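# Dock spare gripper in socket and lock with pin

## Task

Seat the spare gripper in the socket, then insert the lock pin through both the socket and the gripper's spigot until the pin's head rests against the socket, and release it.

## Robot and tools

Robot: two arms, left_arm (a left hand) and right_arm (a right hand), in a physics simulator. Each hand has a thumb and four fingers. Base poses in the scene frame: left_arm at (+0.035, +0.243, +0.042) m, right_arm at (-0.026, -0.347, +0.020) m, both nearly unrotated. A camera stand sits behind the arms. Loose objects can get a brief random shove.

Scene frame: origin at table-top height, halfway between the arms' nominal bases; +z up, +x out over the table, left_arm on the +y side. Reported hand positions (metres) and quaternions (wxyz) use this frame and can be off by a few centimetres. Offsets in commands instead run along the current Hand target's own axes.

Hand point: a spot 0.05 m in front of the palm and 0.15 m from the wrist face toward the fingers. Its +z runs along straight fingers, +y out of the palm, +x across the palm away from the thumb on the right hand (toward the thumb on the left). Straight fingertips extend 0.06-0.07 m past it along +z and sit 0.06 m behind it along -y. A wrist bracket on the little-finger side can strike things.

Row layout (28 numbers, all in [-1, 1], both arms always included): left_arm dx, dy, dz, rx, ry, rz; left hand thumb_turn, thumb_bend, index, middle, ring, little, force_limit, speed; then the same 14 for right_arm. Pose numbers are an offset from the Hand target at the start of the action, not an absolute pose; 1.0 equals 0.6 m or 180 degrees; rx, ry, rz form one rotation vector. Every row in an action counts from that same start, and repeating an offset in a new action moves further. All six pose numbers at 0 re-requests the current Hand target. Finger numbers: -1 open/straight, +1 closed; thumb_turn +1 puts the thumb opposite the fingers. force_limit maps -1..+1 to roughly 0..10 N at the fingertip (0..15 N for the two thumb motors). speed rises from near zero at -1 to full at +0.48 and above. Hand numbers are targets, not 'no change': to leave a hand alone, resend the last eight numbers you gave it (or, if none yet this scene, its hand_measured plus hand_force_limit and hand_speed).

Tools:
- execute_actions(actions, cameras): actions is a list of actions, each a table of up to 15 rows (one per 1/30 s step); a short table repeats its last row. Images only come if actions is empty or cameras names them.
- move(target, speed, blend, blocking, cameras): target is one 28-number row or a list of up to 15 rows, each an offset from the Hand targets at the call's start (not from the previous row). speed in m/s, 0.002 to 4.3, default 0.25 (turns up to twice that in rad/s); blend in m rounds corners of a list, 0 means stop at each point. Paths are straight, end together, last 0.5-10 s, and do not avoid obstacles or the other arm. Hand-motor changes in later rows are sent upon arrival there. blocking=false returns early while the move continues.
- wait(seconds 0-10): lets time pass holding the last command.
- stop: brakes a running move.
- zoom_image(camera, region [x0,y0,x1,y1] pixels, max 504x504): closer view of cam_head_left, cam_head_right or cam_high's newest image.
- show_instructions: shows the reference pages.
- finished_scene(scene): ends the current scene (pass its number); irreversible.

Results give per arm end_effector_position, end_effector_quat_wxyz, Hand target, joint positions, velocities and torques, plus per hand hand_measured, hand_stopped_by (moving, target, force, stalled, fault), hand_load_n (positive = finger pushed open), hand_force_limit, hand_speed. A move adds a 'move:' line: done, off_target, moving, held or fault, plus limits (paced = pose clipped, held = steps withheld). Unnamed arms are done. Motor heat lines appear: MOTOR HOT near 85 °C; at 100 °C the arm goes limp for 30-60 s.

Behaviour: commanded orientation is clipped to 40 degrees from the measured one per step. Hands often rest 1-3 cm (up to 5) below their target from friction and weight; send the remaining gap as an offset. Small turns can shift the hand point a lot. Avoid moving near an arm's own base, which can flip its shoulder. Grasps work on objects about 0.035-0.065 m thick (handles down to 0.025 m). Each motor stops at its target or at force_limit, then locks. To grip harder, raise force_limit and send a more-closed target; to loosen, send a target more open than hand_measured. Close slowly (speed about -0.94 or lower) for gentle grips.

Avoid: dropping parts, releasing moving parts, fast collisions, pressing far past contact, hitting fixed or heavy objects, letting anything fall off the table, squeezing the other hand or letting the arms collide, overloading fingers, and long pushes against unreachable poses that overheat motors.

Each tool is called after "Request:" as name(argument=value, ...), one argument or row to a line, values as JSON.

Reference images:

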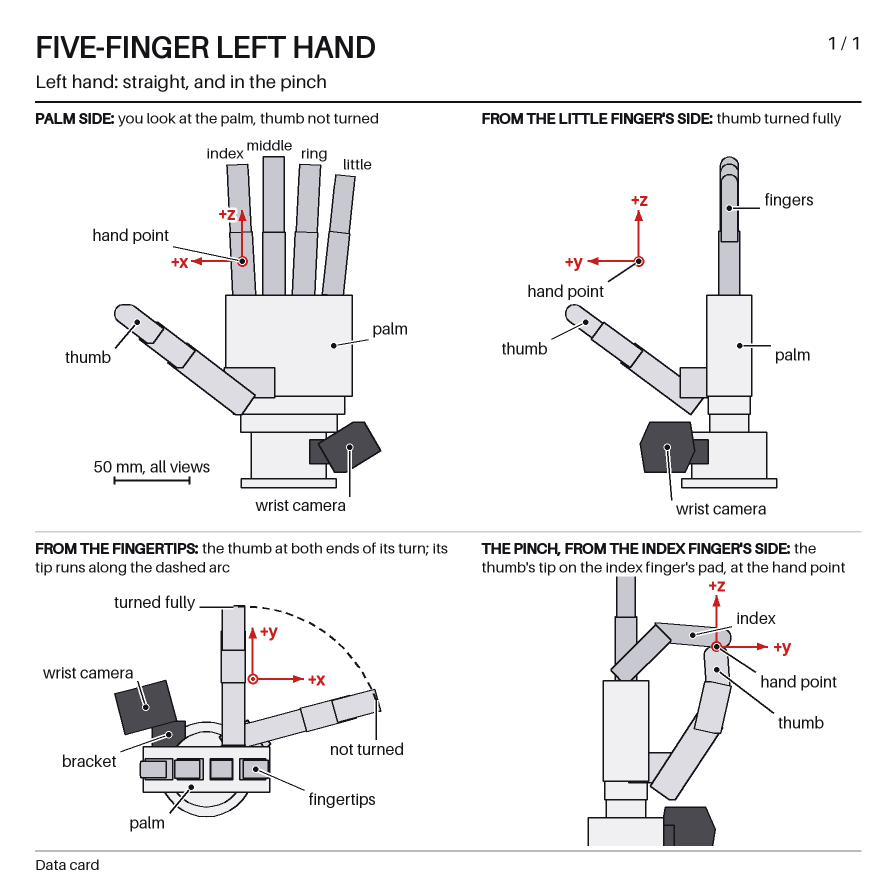

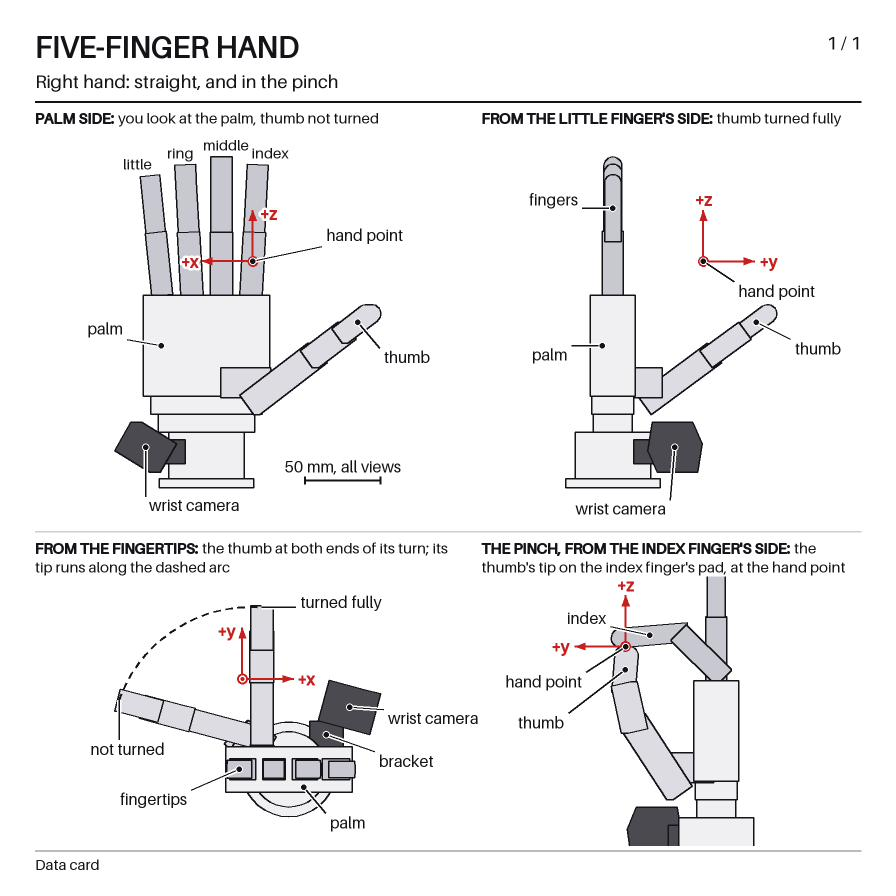

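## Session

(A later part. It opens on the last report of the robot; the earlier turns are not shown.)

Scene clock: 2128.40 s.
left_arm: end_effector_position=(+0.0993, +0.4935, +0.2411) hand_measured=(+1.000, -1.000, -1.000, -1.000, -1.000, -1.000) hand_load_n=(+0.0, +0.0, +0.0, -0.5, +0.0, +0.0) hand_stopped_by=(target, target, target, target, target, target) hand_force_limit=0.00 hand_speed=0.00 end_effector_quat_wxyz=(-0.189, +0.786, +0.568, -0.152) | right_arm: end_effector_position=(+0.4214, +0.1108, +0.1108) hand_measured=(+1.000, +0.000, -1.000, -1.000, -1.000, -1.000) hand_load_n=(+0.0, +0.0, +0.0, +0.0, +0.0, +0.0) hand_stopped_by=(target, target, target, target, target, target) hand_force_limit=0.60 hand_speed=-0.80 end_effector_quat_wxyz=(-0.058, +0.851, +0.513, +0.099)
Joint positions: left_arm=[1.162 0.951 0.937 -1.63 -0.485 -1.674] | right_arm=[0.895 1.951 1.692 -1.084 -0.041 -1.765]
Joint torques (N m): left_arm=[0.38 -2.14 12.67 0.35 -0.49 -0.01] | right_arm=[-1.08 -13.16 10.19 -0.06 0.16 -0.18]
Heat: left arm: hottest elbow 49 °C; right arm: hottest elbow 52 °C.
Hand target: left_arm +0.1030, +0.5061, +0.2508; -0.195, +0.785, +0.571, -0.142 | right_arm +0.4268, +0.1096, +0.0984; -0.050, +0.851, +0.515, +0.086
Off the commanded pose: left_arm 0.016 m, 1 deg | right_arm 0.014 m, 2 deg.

Request:
execute_actions(
  actions=[
    [[0,0,0,0,0,0,1,-1,-1,-1,-1,-1,0,0,0,0,0,0,0,0,1,-1,-1,-1,-1,-1,0.6,-0.4]],
  ],
)

Request:
move(
  target=[
    [0,0,0,0,0,0,1,-1,-1,-1,-1,-1,0,0,0.0117,-0.0415,0.0022,0,0,0,1,-1,-1,-1,-1,-1,0.6,-0.4],
  ],
  speed=0.06,
  cameras=["all"],
)

Request:
zoom_image(
  camera="cam_high",
  region=[320, 170, 370, 240],
)

Request:
zoom_image(
  camera="cam_head_left",
  region=[325, 225, 375, 275],
)

Scene clock: 2137.57 s.
left_arm: end_effector_position=(+0.0993, +0.4935, +0.2411) hand_measured=(+1.000, -1.000, -1.000, -1.000, -1.000, -1.000) hand_load_n=(+0.0, +0.0, +0.0, +0.0, +0.0, +0.0) hand_stopped_by=(target, target, target, target, target, target) hand_force_limit=0.00 hand_speed=0.00 end_effector_quat_wxyz=(-0.189, +0.786, +0.568, -0.152) | right_arm: end_effector_position=(+0.4215, +0.1108, +0.1108) hand_measured=(+1.000, -1.000, -1.000, -1.000, -1.000, -1.000) hand_load_n=(+0.0, +0.0, +0.0, +0.0, +0.0, +0.0) hand_stopped_by=(target, target, target, target, target, target) hand_force_limit=0.60 hand_speed=-0.40 end_effector_quat_wxyz=(-0.058, +0.851, +0.513, +0.099)
Joint positions: left_arm=[1.162 0.951 0.937 -1.63 -0.485 -1.674] | right_arm=[0.895 1.951 1.692 -1.084 -0.041 -1.765]
Joint torques (N m): left_arm=[0.32 -2.2 12.67 0.32 -0.48 -0.01] | right_arm=[-1.14 -13.1 10.25 -0.08 0.17 -0.18]
Heat: left arm: hottest elbow 50 °C; right arm: hottest elbow 53 °C.
Hand target: left_arm +0.1030, +0.5061, +0.2508; -0.195, +0.785, +0.571, -0.142 | right_arm +0.4268, +0.1096, +0.0984; -0.050, +0.851, +0.515, +0.086
Off the commanded pose: left_arm 0.016 m, 1 deg | right_arm 0.014 m, 2 deg.

Scene clock: 2138.50 s.
left_arm: end_effector_position=(+0.0993, +0.4935, +0.2411) hand_measured=(+1.000, -1.000, -1.000, -1.000, -1.000, -1.000) hand_load_n=(+0.0, +0.0, -0.5, +0.0, +0.0, +0.0) hand_stopped_by=(target, target, target, target, target, target) hand_force_limit=0.00 hand_speed=0.00 end_effector_quat_wxyz=(-0.189, +0.786, +0.568, -0.152) | right_arm: end_effector_position=(+0.4187, +0.1127, +0.1115) hand_measured=(+1.000, -1.000, -1.000, -1.000, -1.000, -1.000) hand_load_n=(+0.0, +0.0, +0.0, +0.0, +0.0, +0.0) hand_stopped_by=(target, target, target, target, target, target) hand_force_limit=0.60 hand_speed=-0.40 end_effector_quat_wxyz=(-0.051, +0.851, +0.513, +0.100)
Joint positions: left_arm=[1.162 0.951 0.937 -1.63 -0.485 -1.674] | right_arm=[0.905 1.953 1.695 -1.089 -0.027 -1.757]
Joint torques (N m): left_arm=[0.26 -2.2 12.68 0.32 -0.48 -0.01] | right_arm=[1.79 -12.92 10.59 0.01 -0.08 0.16]
Heat: left arm: hottest elbow 50 °C; right arm: hottest elbow 53 °C.
Hand target: left_arm +0.1030, +0.5061, +0.2508; -0.195, +0.785, +0.571, -0.142 | right_arm +0.4081, +0.1275, +0.0985; -0.050, +0.851, +0.515, +0.086
Off the commanded pose: left_arm 0.016 m, 1 deg | right_arm 0.022 m, 2 deg.
move: off_target (left_arm, right_arm)

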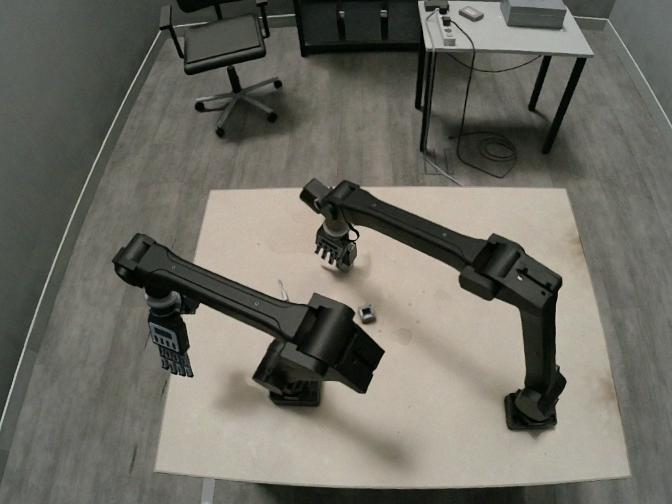

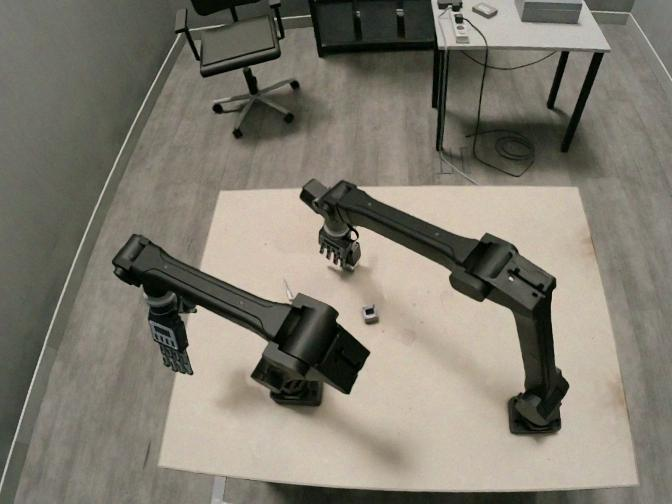

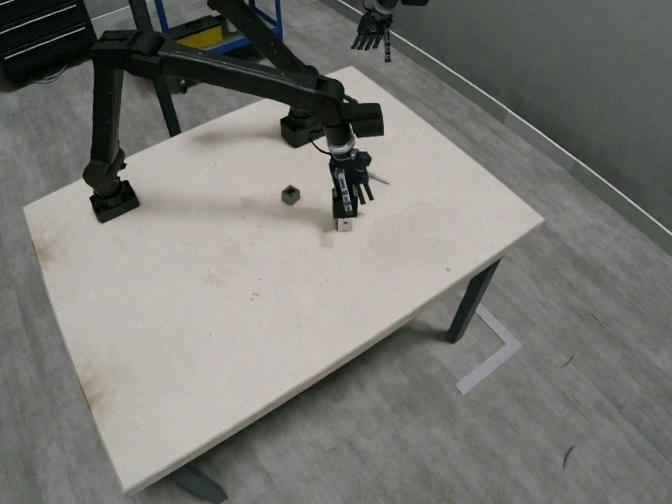

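Scaled by 7.200 from the camera's 672x504 image, which has a finer 960x720 frame.

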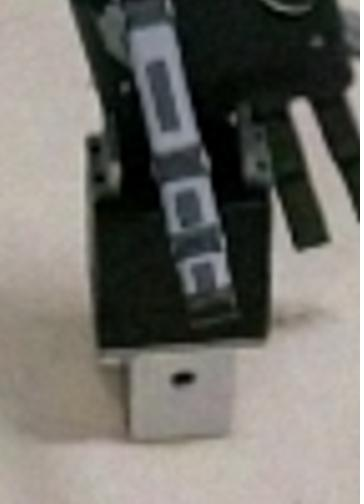

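Scaled by 10.080 from the camera's 672x504 image, which has a finer 960x720 frame.

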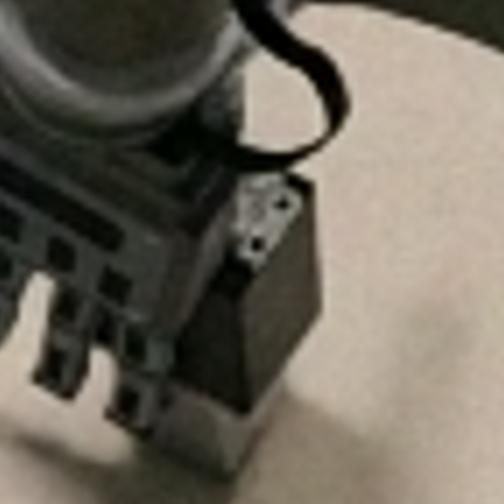

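Request:
move(
  target=[
    [0,0,0,0,0,0,1,-1,-1,-1,-1,-1,0,0,0.0045,-0.016,0.0008,0,0,0,1,-1,-1,-1,-1,-1,0.6,-0.4],
    [0,0,0,0,0,0,1,-1,-1,-1,-1,-1,0,0,0.0507,-0.0152,-0.2275,0,0,0,1,-1,-1,-1,-1,-1,0.6,-0.4],
  ],
  speed=[0.06,0.12],
  cameras=["all"],
)

Scene clock: 2148.47 s.
left_arm: end_effector_position=(+0.0993, +0.4935, +0.2411) hand_measured=(+1.000, -1.000, -1.000, -1.000, -1.000, -1.000) hand_load_n=(+0.0, +0.0, +0.0, +0.0, +0.0, +0.0) hand_stopped_by=(target, target, target, target, target, target) hand_force_limit=0.00 hand_speed=0.00 end_effector_quat_wxyz=(-0.189, +0.786, +0.568, -0.152) | right_arm: end_effector_position=(+0.4018, +0.1202, +0.2095) hand_measured=(+1.000, -1.000, -1.000, -1.000, -1.000, -1.000) hand_load_n=(+0.0, +0.0, +0.0, +0.0, +0.0, +0.0) hand_stopped_by=(target, target, target, target, target, target) hand_force_limit=0.60 hand_speed=-0.40 end_effector_quat_wxyz=(-0.037, +0.853, +0.516, +0.062)
Joint positions: left_arm=[1.162 0.951 0.937 -1.63 -0.485 -1.674] | right_arm=[0.934 1.967 1.982 -1.443 -0.022 -1.733]
Joint torques (N m): left_arm=[0.26 -2.26 12.67 0.34 -0.48 -0.01] | right_arm=[0.5 -16.67 12.81 0.16 -0.18 0.1]
Motor temperatures (°C): left_arm=[29 31 50 28 29 26] | right_arm=[28 46 56 27 27 27]
Heat: left arm: hottest elbow 50 °C; right arm: hottest elbow 56 °C.
Hand target: left_arm +0.1030, +0.5061, +0.2508; -0.195, +0.785, +0.571, -0.142 | right_arm +0.4008, +0.1343, +0.2381; -0.050, +0.851, +0.515, +0.086
Off the commanded pose: left_arm 0.016 m, 1 deg | right_arm 0.032 m, 3 deg.
move: off_target (left_arm, right_arm)

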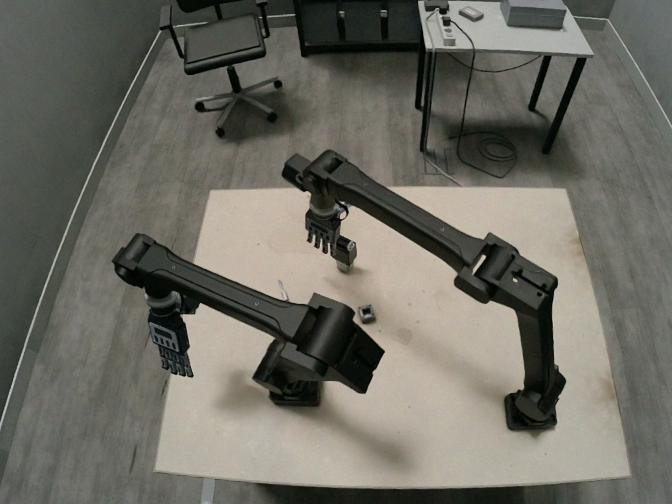

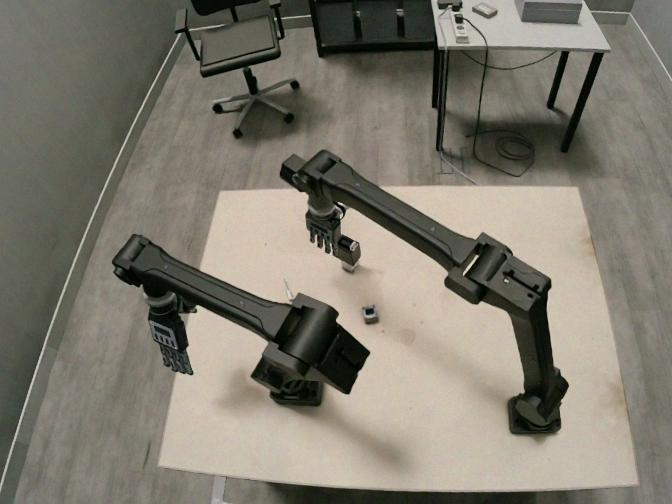

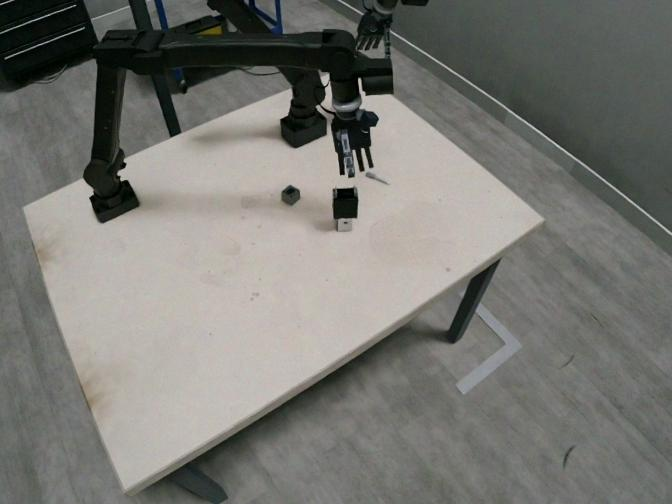

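Request:
move(
  target=[
    [0,0,0,0,0,0,1,-1,-1,-1,-1,-1,0,0,0.0198,0.0003,-0.0979,0,0,0,1,-1,-1,-1,-1,-1,0.6,-0.4],
    [0,0,0,0,0,0,1,-1,-1,-1,-1,-1,0,0,-0.7168,0.4333,-0.2452,-0.0561,-0.001,0.2773,1,-1,-1,-1,-1,-1,0.6,-0.4],
  ],
  speed=[0.15,0.3],
  blend=0.03,
  cameras=["all"],
)

Scene clock: 2183.27 s.
left_arm: end_effector_position=(+0.0993, +0.4935, +0.2411) hand_measured=(+1.000, -1.000, -1.000, -1.000, -1.000, -1.000) hand_load_n=(+0.0, +0.0, +0.0, +0.0, +0.0, +0.0) hand_stopped_by=(target, target, target, target, target, target) hand_force_limit=0.00 hand_speed=0.00 end_effector_quat_wxyz=(-0.189, +0.786, +0.568, -0.152) | right_arm: end_effector_position=(+0.4147, -0.3836, +0.2887) hand_measured=(+1.000, -1.000, -1.000, -1.000, -1.000, -1.000) hand_load_n=(+0.0, +0.0, +0.0, +0.0, +0.0, +0.0) hand_stopped_by=(target, target, target, target, target, target) hand_force_limit=0.60 hand_speed=-0.40 end_effector_quat_wxyz=(-0.007, +0.992, +0.095, +0.083)
Joint positions: left_arm=[1.162 0.951 0.937 -1.63 -0.485 -1.674] | right_arm=[0.062 1.427 1.488 -1.467 -0.022 -1.708]
Joint torques (N m): left_arm=[0.26 -2.2 12.67 0.34 -0.48 -0.01] | right_arm=[-1.03 -9.64 9.95 0.87 -0.21 -0.23]
Motor temperatures (°C): left_arm=[29 31 50 28 29 26] | right_arm=[28 46 65 27 27 27]
Heat: left arm: hottest elbow 50 °C; right arm: hottest elbow 65 °C.
Hand target: left_arm +0.1030, +0.5061, +0.2508; -0.195, +0.785, +0.571, -0.142 | right_arm +0.4218, -0.3854, +0.2983; -0.008, +0.990, +0.099, +0.100
Off the commanded pose: left_arm 0.016 m, 1 deg | right_arm 0.012 m, 2 deg.
move: off_target (left_arm, right_arm)

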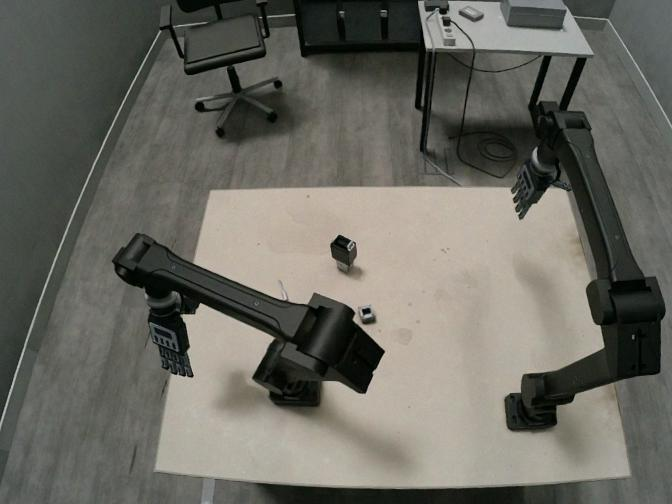

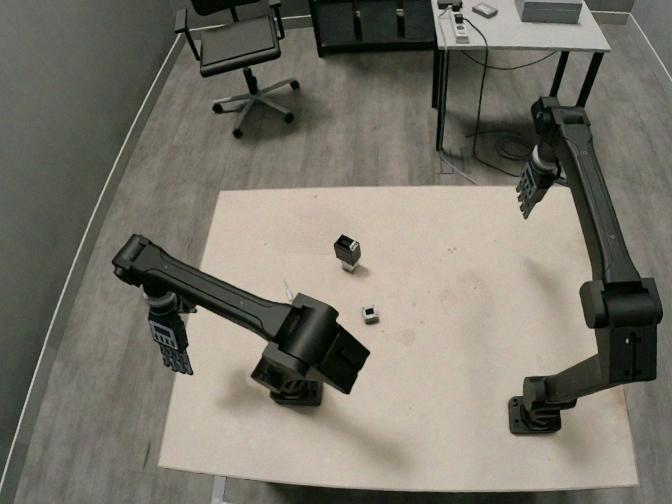

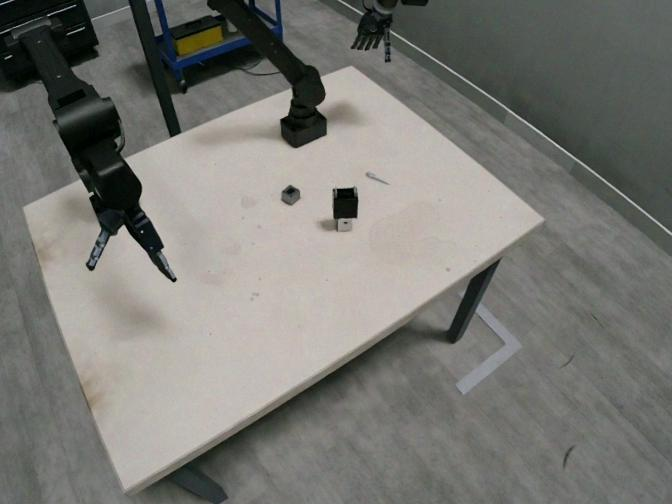

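Great, the gripper is docked. Let me check closely.

Request:
zoom_image(
  camera="cam_high",
  region=[320, 160, 400, 240],
)

Request:
zoom_image(
  camera="cam_head_left",
  region=[320, 225, 370, 275],
)

Request:
zoom_image(
  camera="cam_head_right",
  region=[320, 225, 370, 275],
)

Scaled by 6.300 from the camera's 672x504 image, which has a finer 960x720 frame.

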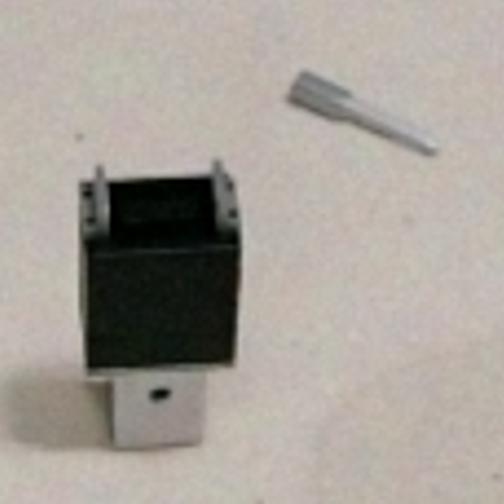

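Scaled by 10.080 from the camera's 672x504 image, which has a finer 960x720 frame.

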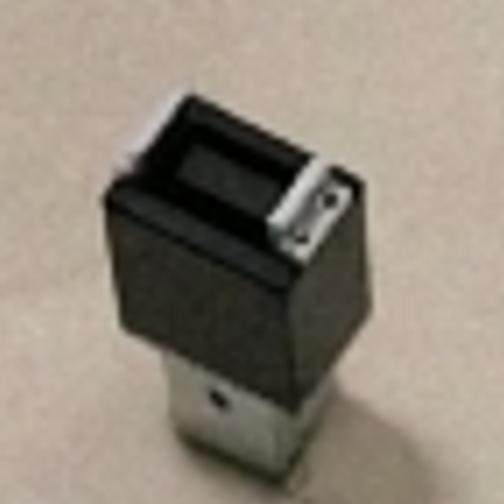

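Scaled by 10.080 from the camera's 672x504 image, which has a finer 960x720 frame.

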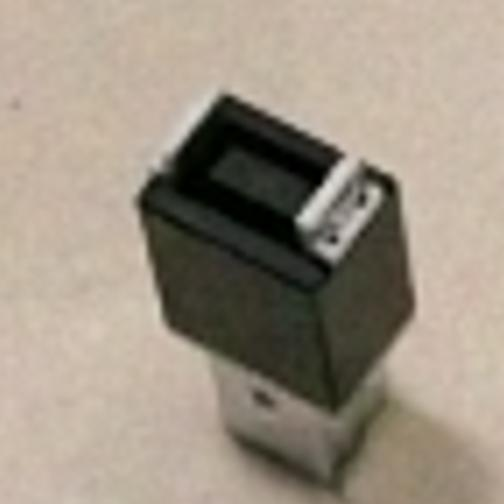

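Request:
move(
  target=[
    [-0.1698,0.4587,-0.0045,0,0.1297,0.2460,1,-1,0.5,0.5,1,1,0,0,0,0,0,0,0,0,1,-1,-1,-1,-1,-1,0.6,-0.4],
  ],
  speed=0.2,
  cameras=["all"],
)

Scene clock: 2254.77 s.
left_arm: end_effector_position=(+0.3054, +0.3361, +0.1328) hand_measured=(+1.000, -1.000, +0.500, +0.500, +1.000, +1.000) hand_load_n=(+0.0, +0.0, +0.0, +0.0, +0.0, +0.0) hand_stopped_by=(target, target, target, target, target, target) hand_force_limit=0.00 hand_speed=0.00 end_effector_quat_wxyz=(-0.236, +0.952, +0.191, -0.040) | right_arm: end_effector_position=(+0.4147, -0.3836, +0.2887) hand_measured=(+1.000, -1.000, -1.000, -1.000, -1.000, -1.000) hand_load_n=(+0.0, +0.0, +0.0, +0.0, +0.0, +0.0) hand_stopped_by=(target, target, target, target, target, target) hand_force_limit=0.60 hand_speed=-0.40 end_effector_quat_wxyz=(-0.007, +0.992, +0.096, +0.083)
Joint positions: left_arm=[0.179 1.089 0.73 -1.306 -0.474 -1.805] | right_arm=[0.062 1.427 1.488 -1.467 -0.022 -1.708]
Joint torques (N m): left_arm=[-0.67 -3.19 8.06 0.34 -0.47 -0.07] | right_arm=[-1.08 -9.88 9.94 0.95 -0.2 -0.2]
Motor temperatures (°C): left_arm=[29 31 50 28 29 26] | right_arm=[28 46 63 27 27 27]
Heat: left arm: hottest elbow 50 °C; right arm: hottest elbow 63 °C.
Hand target: left_arm +0.3045, +0.3342, +0.1245; -0.236, +0.953, +0.186, -0.046 | right_arm +0.4218, -0.3853, +0.2983; -0.008, +0.990, +0.099, +0.100
Off the commanded pose: left_arm 0.009 m, 1 deg | right_arm 0.012 m, 2 deg.
move: off_target (right_arm)

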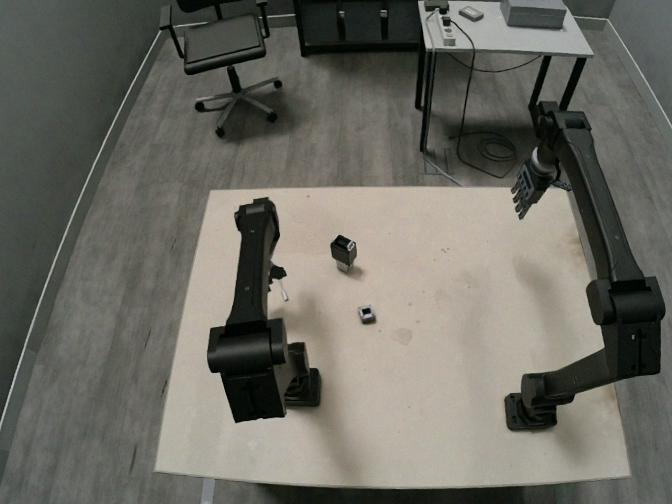

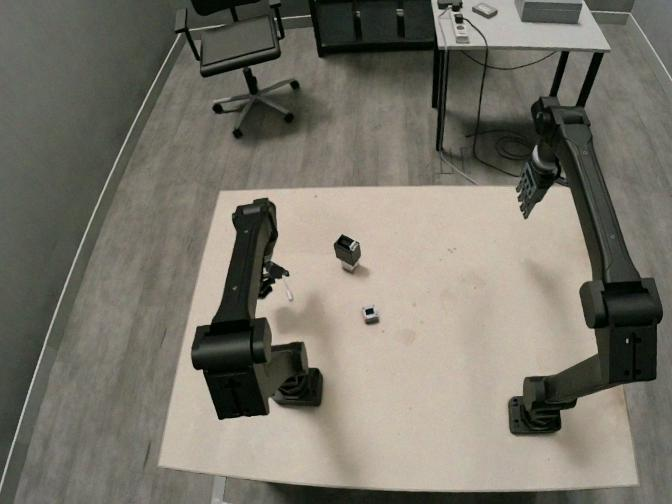

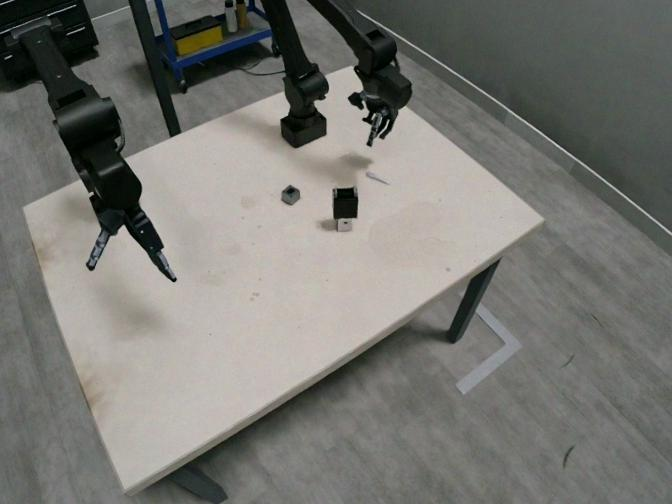

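Request:
zoom_image(
  camera="cam_high",
  region=[335, 55, 425, 195],
)

Request:
zoom_image(
  camera="cam_head_right",
  region=[225, 220, 315, 310],
)

Request:
zoom_image(
  camera="cam_head_left",
  region=[230, 220, 320, 310],
)

Scaled by 3.600 from the camera's 672x504 image, which has a finer 960x720 frame.

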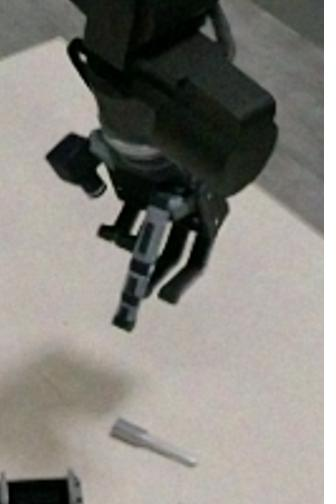

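Scaled by 5.600 from the camera's 672x504 image, which has a finer 960x720 frame.

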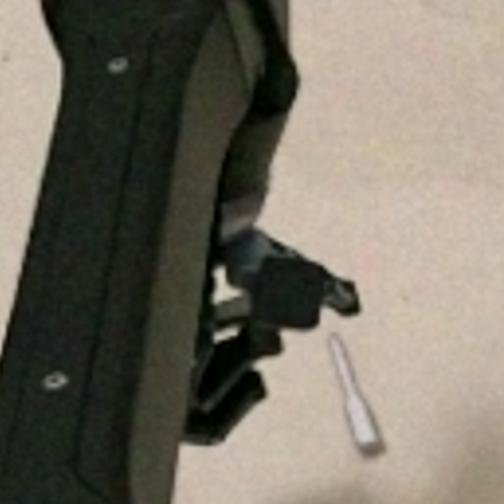

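Scaled by 5.600 from the camera's 672x504 image, which has a finer 960x720 frame.

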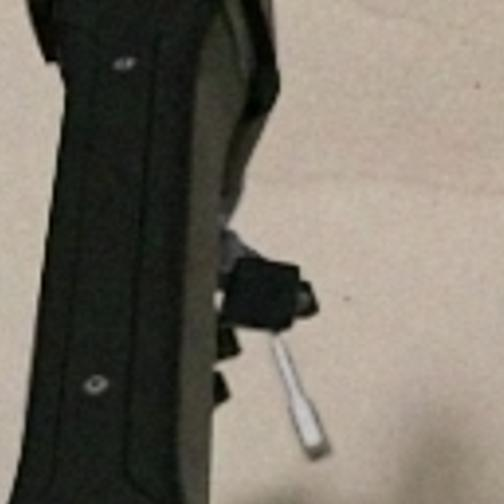

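Request:
move(
  target=[
    [-0.0168,0.0752,0.1255,0,0,0,1,-1,0.5,0.5,1,1,0,0,0,0,0,0,0,0,1,-1,-1,-1,-1,-1,0.6,-0.4],
  ],
  speed=0.12,
  cameras=["all"],
)

Request:
zoom_image(
  camera="cam_high",
  region=[345, 135, 405, 195],
)

Request:
zoom_image(
  camera="cam_head_right",
  region=[250, 250, 310, 310],
)

Request:
zoom_image(
  camera="cam_head_left",
  region=[250, 250, 310, 310],
)

Scene clock: 2299.57 s.
left_arm: end_effector_position=(+0.3003, +0.3284, +0.0448) hand_measured=(+1.000, -1.000, +0.500, +0.500, +1.000, +1.000) hand_load_n=(+0.0, +0.0, +0.5, +0.0, +0.0, +0.0) hand_stopped_by=(target, target, target, target, target, target) hand_force_limit=0.00 hand_speed=0.00 end_effector_quat_wxyz=(-0.236, +0.953, +0.187, -0.040) | right_arm: end_effector_position=(+0.4147, -0.3836, +0.2887) hand_measured=(+1.000, -1.000, -1.000, -1.000, -1.000, -1.000) hand_load_n=(+0.0, +0.0, +0.0, +0.0, +0.0, +0.0) hand_stopped_by=(target, target, target, target, target, target) hand_force_limit=0.60 hand_speed=-0.40 end_effector_quat_wxyz=(-0.007, +0.992, +0.096, +0.083)
Joint positions: left_arm=[0.153 1.224 0.563 -1.015 -0.473 -1.826] | right_arm=[0.062 1.427 1.488 -1.467 -0.022 -1.708]
Joint torques (N m): left_arm=[-0.67 -3.55 6.57 0.27 -0.38 -0.17] | right_arm=[-1.26 -10.05 9.95 0.91 -0.19 -0.19]
Motor temperatures (°C): left_arm=[29 31 45 28 29 26] | right_arm=[28 46 63 27 27 27]
Heat: left arm: hottest elbow 45 °C; right arm: hottest elbow 63 °C.
Hand target: left_arm +0.2970, +0.3261, +0.0369; -0.236, +0.953, +0.186, -0.046 | right_arm +0.4218, -0.3853, +0.2983; -0.008, +0.990, +0.099, +0.100
Off the commanded pose: left_arm 0.009 m, 1 deg | right_arm 0.012 m, 2 deg.
move: off_target (right_arm)

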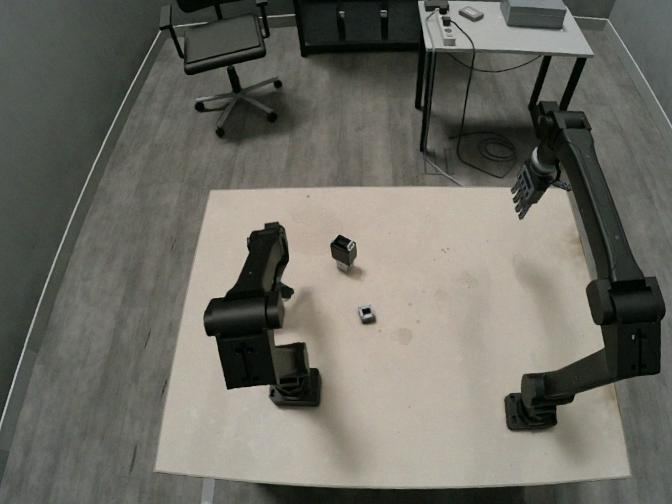

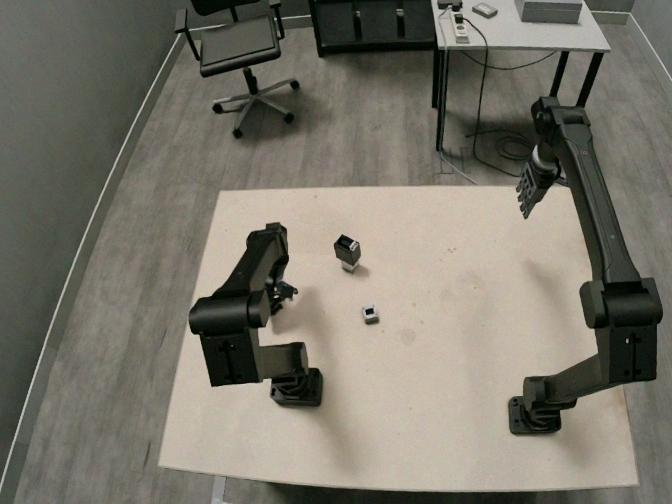

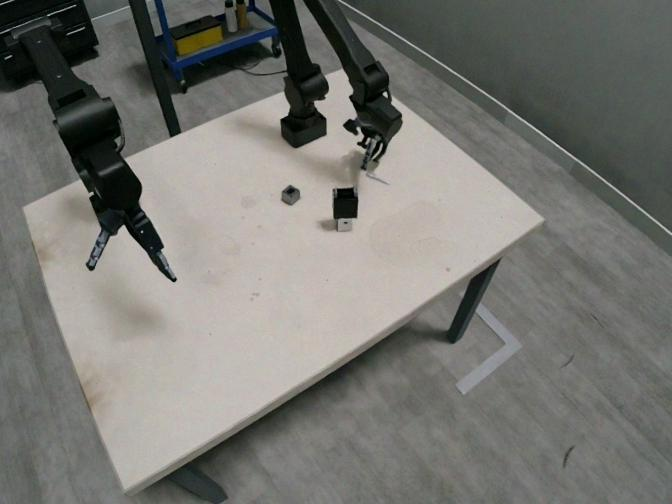

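Scaled by 8.400 from the camera's 672x504 image, which has a finer 960x720 frame.

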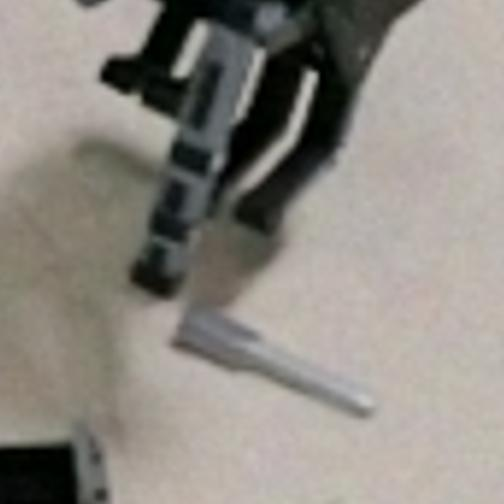

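Scaled by 8.400 from the camera's 672x504 image, which has a finer 960x720 frame.

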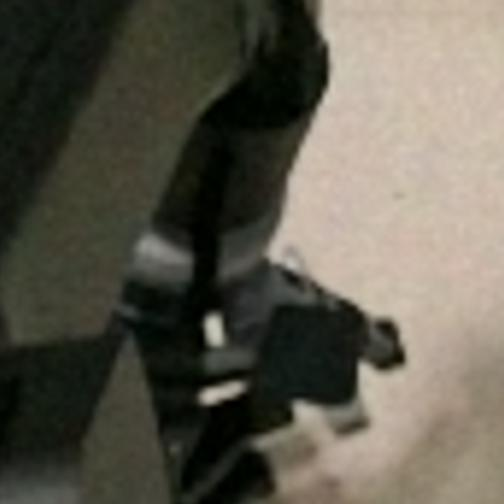

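Scaled by 8.400 from the camera's 672x504 image, which has a finer 960x720 frame.

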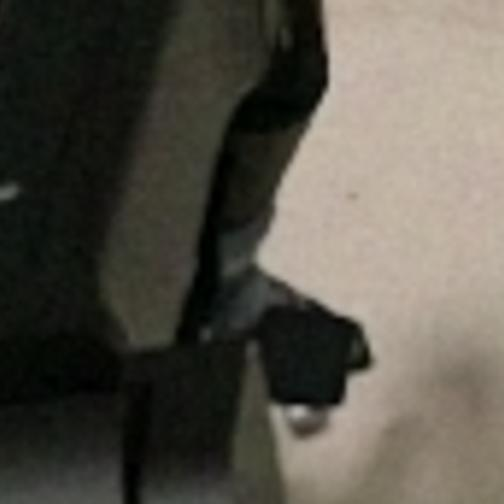

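Request:
move(
  target=[
    [-0.0033,0.0128,0.0348,0,0,0,1,-1,0.5,0.5,1,1,0,0,0,0,0,0,0,0,1,-1,-1,-1,-1,-1,0.6,-0.4],
  ],
  speed=0.08,
  cameras=["cam_high"],
)

Request:
zoom_image(
  camera="cam_high",
  region=[350, 145, 400, 195],
)

Scene clock: 2314.70 s.
left_arm: end_effector_position=(+0.2996, +0.3283, +0.0229) hand_measured=(+1.000, -1.000, +0.500, +0.500, +1.000, +1.000) hand_load_n=(+0.0, +0.0, +0.0, +0.0, +0.0, +0.0) hand_stopped_by=(target, target, target, target, target, target) hand_force_limit=0.00 hand_speed=0.00 end_effector_quat_wxyz=(-0.236, +0.953, +0.188, -0.037) | right_arm: end_effector_position=(+0.4147, -0.3836, +0.2887) hand_measured=(+1.000, -1.000, -1.000, -1.000, -1.000, -1.000) hand_load_n=(+0.0, +0.0, +0.0, +0.0, +0.0, +0.0) hand_stopped_by=(target, target, target, target, target, target) hand_force_limit=0.60 hand_speed=-0.40 end_effector_quat_wxyz=(-0.007, +0.992, +0.096, +0.083)
Joint positions: left_arm=[0.153 1.273 0.528 -0.925 -0.473 -1.826] | right_arm=[0.062 1.427 1.488 -1.467 -0.022 -1.708]
Joint torques (N m): left_arm=[0.03 -3.66 5.97 0.34 -0.43 -0.06] | right_arm=[-1.2 -9.99 9.92 0.92 -0.18 -0.18]
Motor temperatures (°C): left_arm=[29 31 45 28 29 26] | right_arm=[28 46 63 27 27 27]
Heat: left arm: hottest elbow 45 °C; right arm: hottest elbow 63 °C.
Hand target: left_arm +0.2939, +0.3281, +0.0148; -0.236, +0.953, +0.186, -0.046 | right_arm +0.4218, -0.3853, +0.2983; -0.008, +0.990, +0.099, +0.100
Off the commanded pose: left_arm 0.010 m, 1 deg | right_arm 0.012 m, 2 deg.
move: off_target (right_arm)
Images, in order (width x height): cam_high 672x504.

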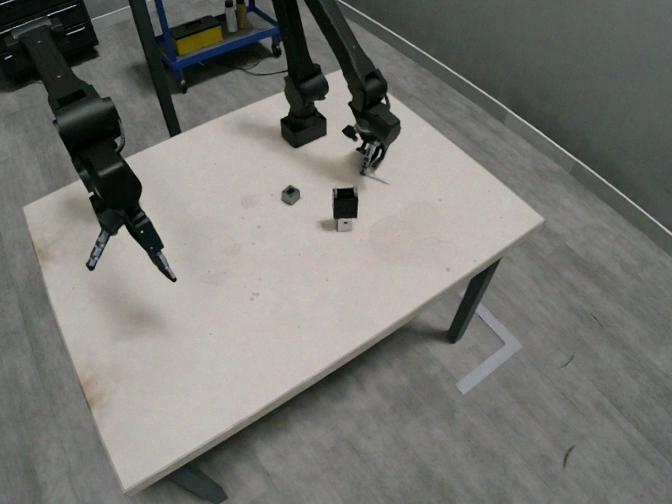

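Scaled by 10.080 from the camera's 672x504 image, which has a finer 960x720 frame.

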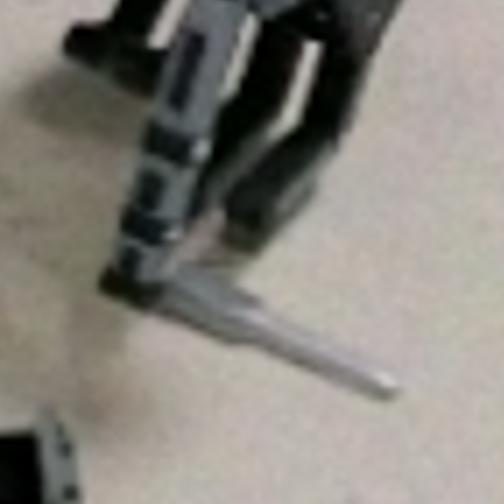

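Request:
move(
  target=[
    [0.0117,0.0063,0.0118,0,0,0,1,-1,0.5,0.5,1,1,0,0,0,0,0,0,0,0,1,-1,-1,-1,-1,-1,0.6,-0.4],
  ],
  speed=0.06,
  cameras=["cam_high"],
)

Request:
zoom_image(
  camera="cam_high",
  region=[350, 150, 395, 195],
)

Scene clock: 2339.27 s.
left_arm: end_effector_position=(+0.3033, +0.3294, +0.0128) hand_measured=(+1.000, -1.000, +0.500, +0.500, +1.000, +1.000) hand_load_n=(+0.0, +0.0, +0.0, +0.0, +0.5, +0.0) hand_stopped_by=(target, target, target, target, target, target) hand_force_limit=0.00 hand_speed=0.00 end_effector_quat_wxyz=(-0.236, +0.953, +0.188, -0.039) | right_arm: end_effector_position=(+0.4147, -0.3836, +0.2887) hand_measured=(+1.000, -1.000, -1.000, -1.000, -1.000, -1.000) hand_load_n=(+0.0, +0.0, +0.0, +0.0, -0.5, +0.0) hand_stopped_by=(target, target, target, target, target, target) hand_force_limit=0.60 hand_speed=-0.40 end_effector_quat_wxyz=(-0.007, +0.992, +0.096, +0.083)
Joint positions: left_arm=[0.155 1.316 0.528 -0.887 -0.473 -1.825] | right_arm=[0.062 1.427 1.488 -1.467 -0.022 -1.708]
Joint torques (N m): left_arm=[0.26 -4.01 6.32 0.27 -0.46 -0.01] | right_arm=[-1.26 -9.7 9.96 0.91 -0.19 -0.19]
Motor temperatures (°C): left_arm=[29 31 43 28 29 26] | right_arm=[28 45 63 27 27 27]
Heat: left arm: hottest elbow 43 °C; right arm: hottest elbow 63 °C.
Hand target: left_arm +0.3005, +0.3306, +0.0068; -0.236, +0.953, +0.186, -0.046 | right_arm +0.4218, -0.3853, +0.2983; -0.008, +0.990, +0.099, +0.100
Off the commanded pose: left_arm 0.007 m, 1 deg | right_arm 0.012 m, 2 deg.
move: off_target (right_arm)
Images, in order (width x height): cam_high 672x504.

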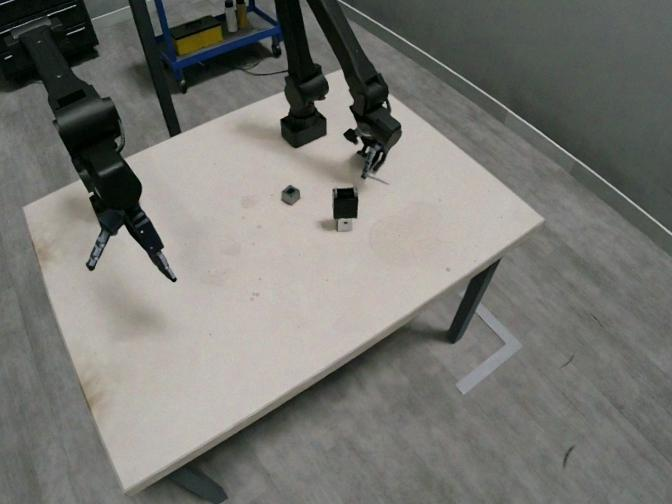

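Scaled by 11.200 from the camera's 672x504 image, which has a finer 960x720 frame.

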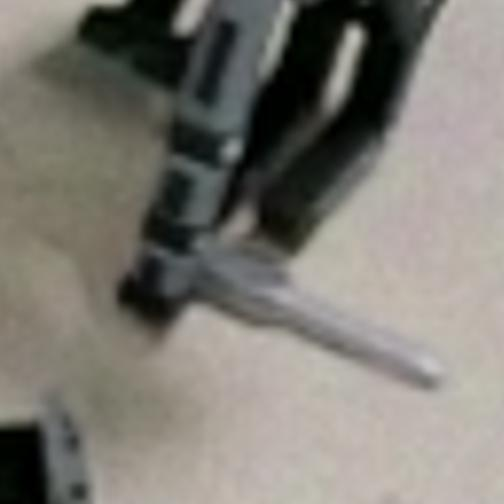

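Request:
move(
  target=[
    [0.0145,0.0015,0.0085,0,0,0,1,-1,0.5,0.5,1,1,0,0,0,0,0,0,0,0,1,-1,-1,-1,-1,-1,0.6,-0.4],
  ],
  speed=0.05,
  cameras=["cam_high","cam_head_right"],
)

Request:
zoom_image(
  camera="cam_high",
  region=[350, 150, 395, 195],
)

Request:
zoom_image(
  camera="cam_head_right",
  region=[255, 255, 315, 315],
)

Scene clock: 2363.17 s.
left_arm: end_effector_position=(+0.3030, +0.3324, +0.0044) hand_measured=(+1.000, -1.000, +0.500, +0.500, +1.000, +1.000) hand_load_n=(+0.0, +0.0, -2.0, +0.0, +0.0, +0.0) hand_stopped_by=(target, target, target, target, target, target) hand_force_limit=0.00 hand_speed=0.00 end_effector_quat_wxyz=(-0.236, +0.953, +0.186, -0.046) | right_arm: end_effector_position=(+0.4147, -0.3836, +0.2887) hand_measured=(+1.000, -1.000, -1.000, -1.000, -1.000, -1.000) hand_load_n=(+0.0, +0.0, +0.0, +0.0, +0.0, +0.0) hand_stopped_by=(target, target, target, target, target, target) hand_force_limit=0.60 hand_speed=-0.40 end_effector_quat_wxyz=(-0.007, +0.992, +0.096, +0.083)
Joint positions: left_arm=[0.167 1.349 0.528 -0.861 -0.474 -1.812] | right_arm=[0.062 1.427 1.488 -1.467 -0.022 -1.708]
Joint torques (N m): left_arm=[0.32 -4.13 7.34 0.38 -0.49 -0.01] | right_arm=[-0.91 -9.76 9.96 0.88 -0.19 -0.2]
Motor temperatures (°C): left_arm=[29 31 42 28 29 26] | right_arm=[28 45 64 27 27 27]
Heat: left arm: hottest elbow 42 °C; right arm: hottest elbow 64 °C.
Hand target: left_arm +0.3080, +0.3353, +0.0019; -0.236, +0.953, +0.186, -0.046 | right_arm +0.4218, -0.3853, +0.2983; -0.008, +0.990, +0.099, +0.100
Off the commanded pose: left_arm 0.006 m, 0 deg | right_arm 0.012 m, 2 deg.
move: off_target (right_arm)
Images, in order (width x height): cam_head_right 672x504, cam_high 672x504.

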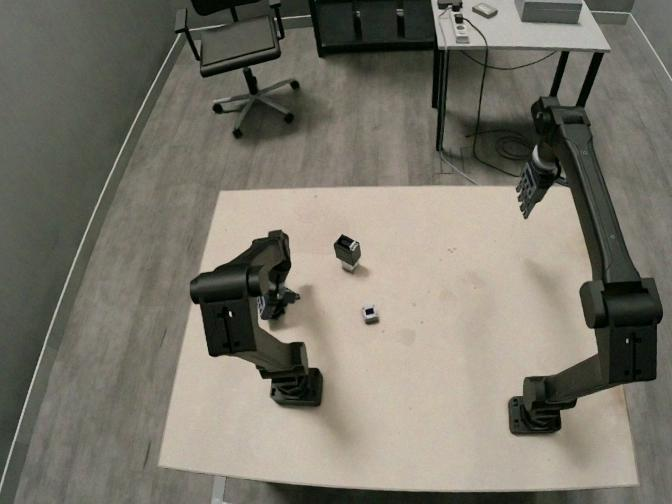

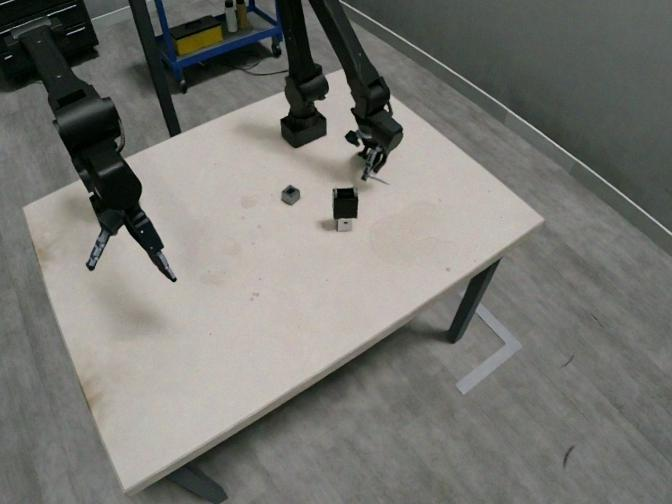

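Scaled by 11.200 from the camera's 672x504 image, which has a finer 960x720 frame.

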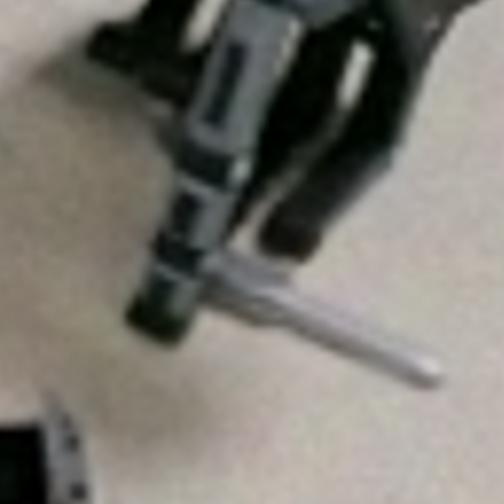

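Scaled by 8.400 from the camera's 672x504 image, which has a finer 960x720 frame.

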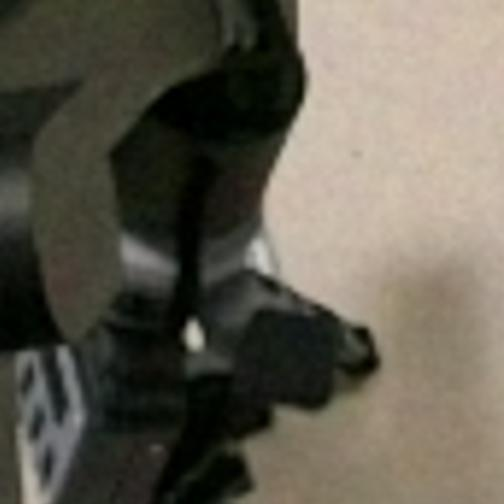

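Request:
move(
  target=[
    [0.0,0.0039,-0.0074,0,0,0,1,-1,0.5,0.5,1,1,0,0,0,0,0,0,0,0,1,-1,-1,-1,-1,-1,0.6,-0.4],
    [0.0105,0.0076,-0.0094,0,0,0,1,-1,0.5,0.5,1,1,0,0,0,0,0,0,0,0,1,-1,-1,-1,-1,-1,0.6,-0.4],
  ],
  speed=0.05,
  cameras=["cam_high"],
)

Request:
zoom_image(
  camera="cam_high",
  region=[350, 150, 395, 195],
)

Scene clock: 2370.07 s.
left_arm: end_effector_position=(+0.3035, +0.3315, +0.0042) hand_measured=(+1.000, -1.000, +0.500, +0.500, +1.000, +1.000) hand_load_n=(+0.0, +0.0, -3.0, +0.5, +0.0, +0.0) hand_stopped_by=(target, target, target, target, target, target) hand_force_limit=0.00 hand_speed=0.00 end_effector_quat_wxyz=(-0.236, +0.953, +0.185, -0.046) | right_arm: end_effector_position=(+0.4147, -0.3836, +0.2887) hand_measured=(+1.000, -1.000, -1.000, -1.000, -1.000, -1.000) hand_load_n=(+0.0, +0.0, +0.0, +0.0, +0.0, +0.0) hand_stopped_by=(target, target, target, target, target, target) hand_force_limit=0.60 hand_speed=-0.40 end_effector_quat_wxyz=(-0.007, +0.992, +0.096, +0.083)
Joint positions: left_arm=[0.163 1.351 0.529 -0.861 -0.474 -1.813] | right_arm=[0.062 1.427 1.488 -1.467 -0.022 -1.708]
Joint torques (N m): left_arm=[-0.79 -3.31 9.26 -0.59 -0.37 -0.18] | right_arm=[-1.26 -9.93 10 0.92 -0.2 -0.19]
Motor temperatures (°C): left_arm=[29 31 42 28 29 26] | right_arm=[28 45 64 27 27 27]
Heat: left arm: hottest elbow 42 °C; right arm: hottest elbow 64 °C.
Hand target: left_arm +0.3164, +0.3316, +0.0048; -0.236, +0.953, +0.186, -0.046 | right_arm +0.4218, -0.3853, +0.2983; -0.008, +0.990, +0.099, +0.100
Off the commanded pose: left_arm 0.013 m, 0 deg | right_arm 0.012 m, 2 deg.
move: off_target (left_arm, right_arm)
Images, in order (width x height): cam_high 672x504.

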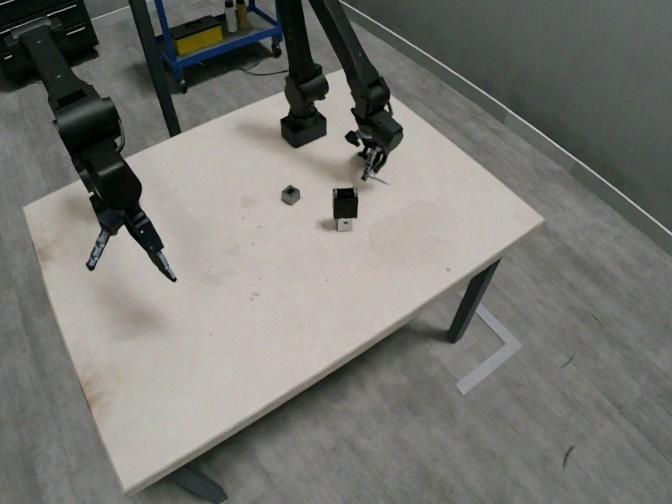

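Scaled by 11.200 from the camera's 672x504 image, which has a finer 960x720 frame.

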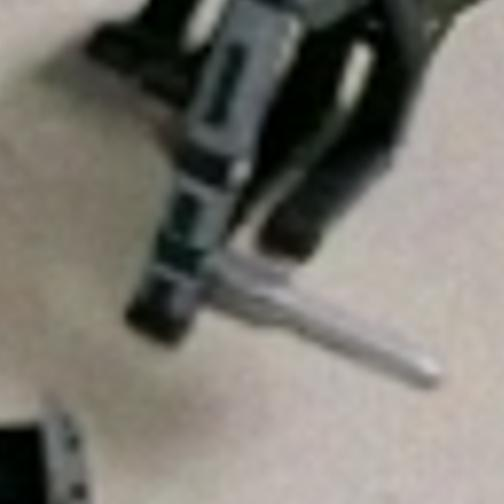

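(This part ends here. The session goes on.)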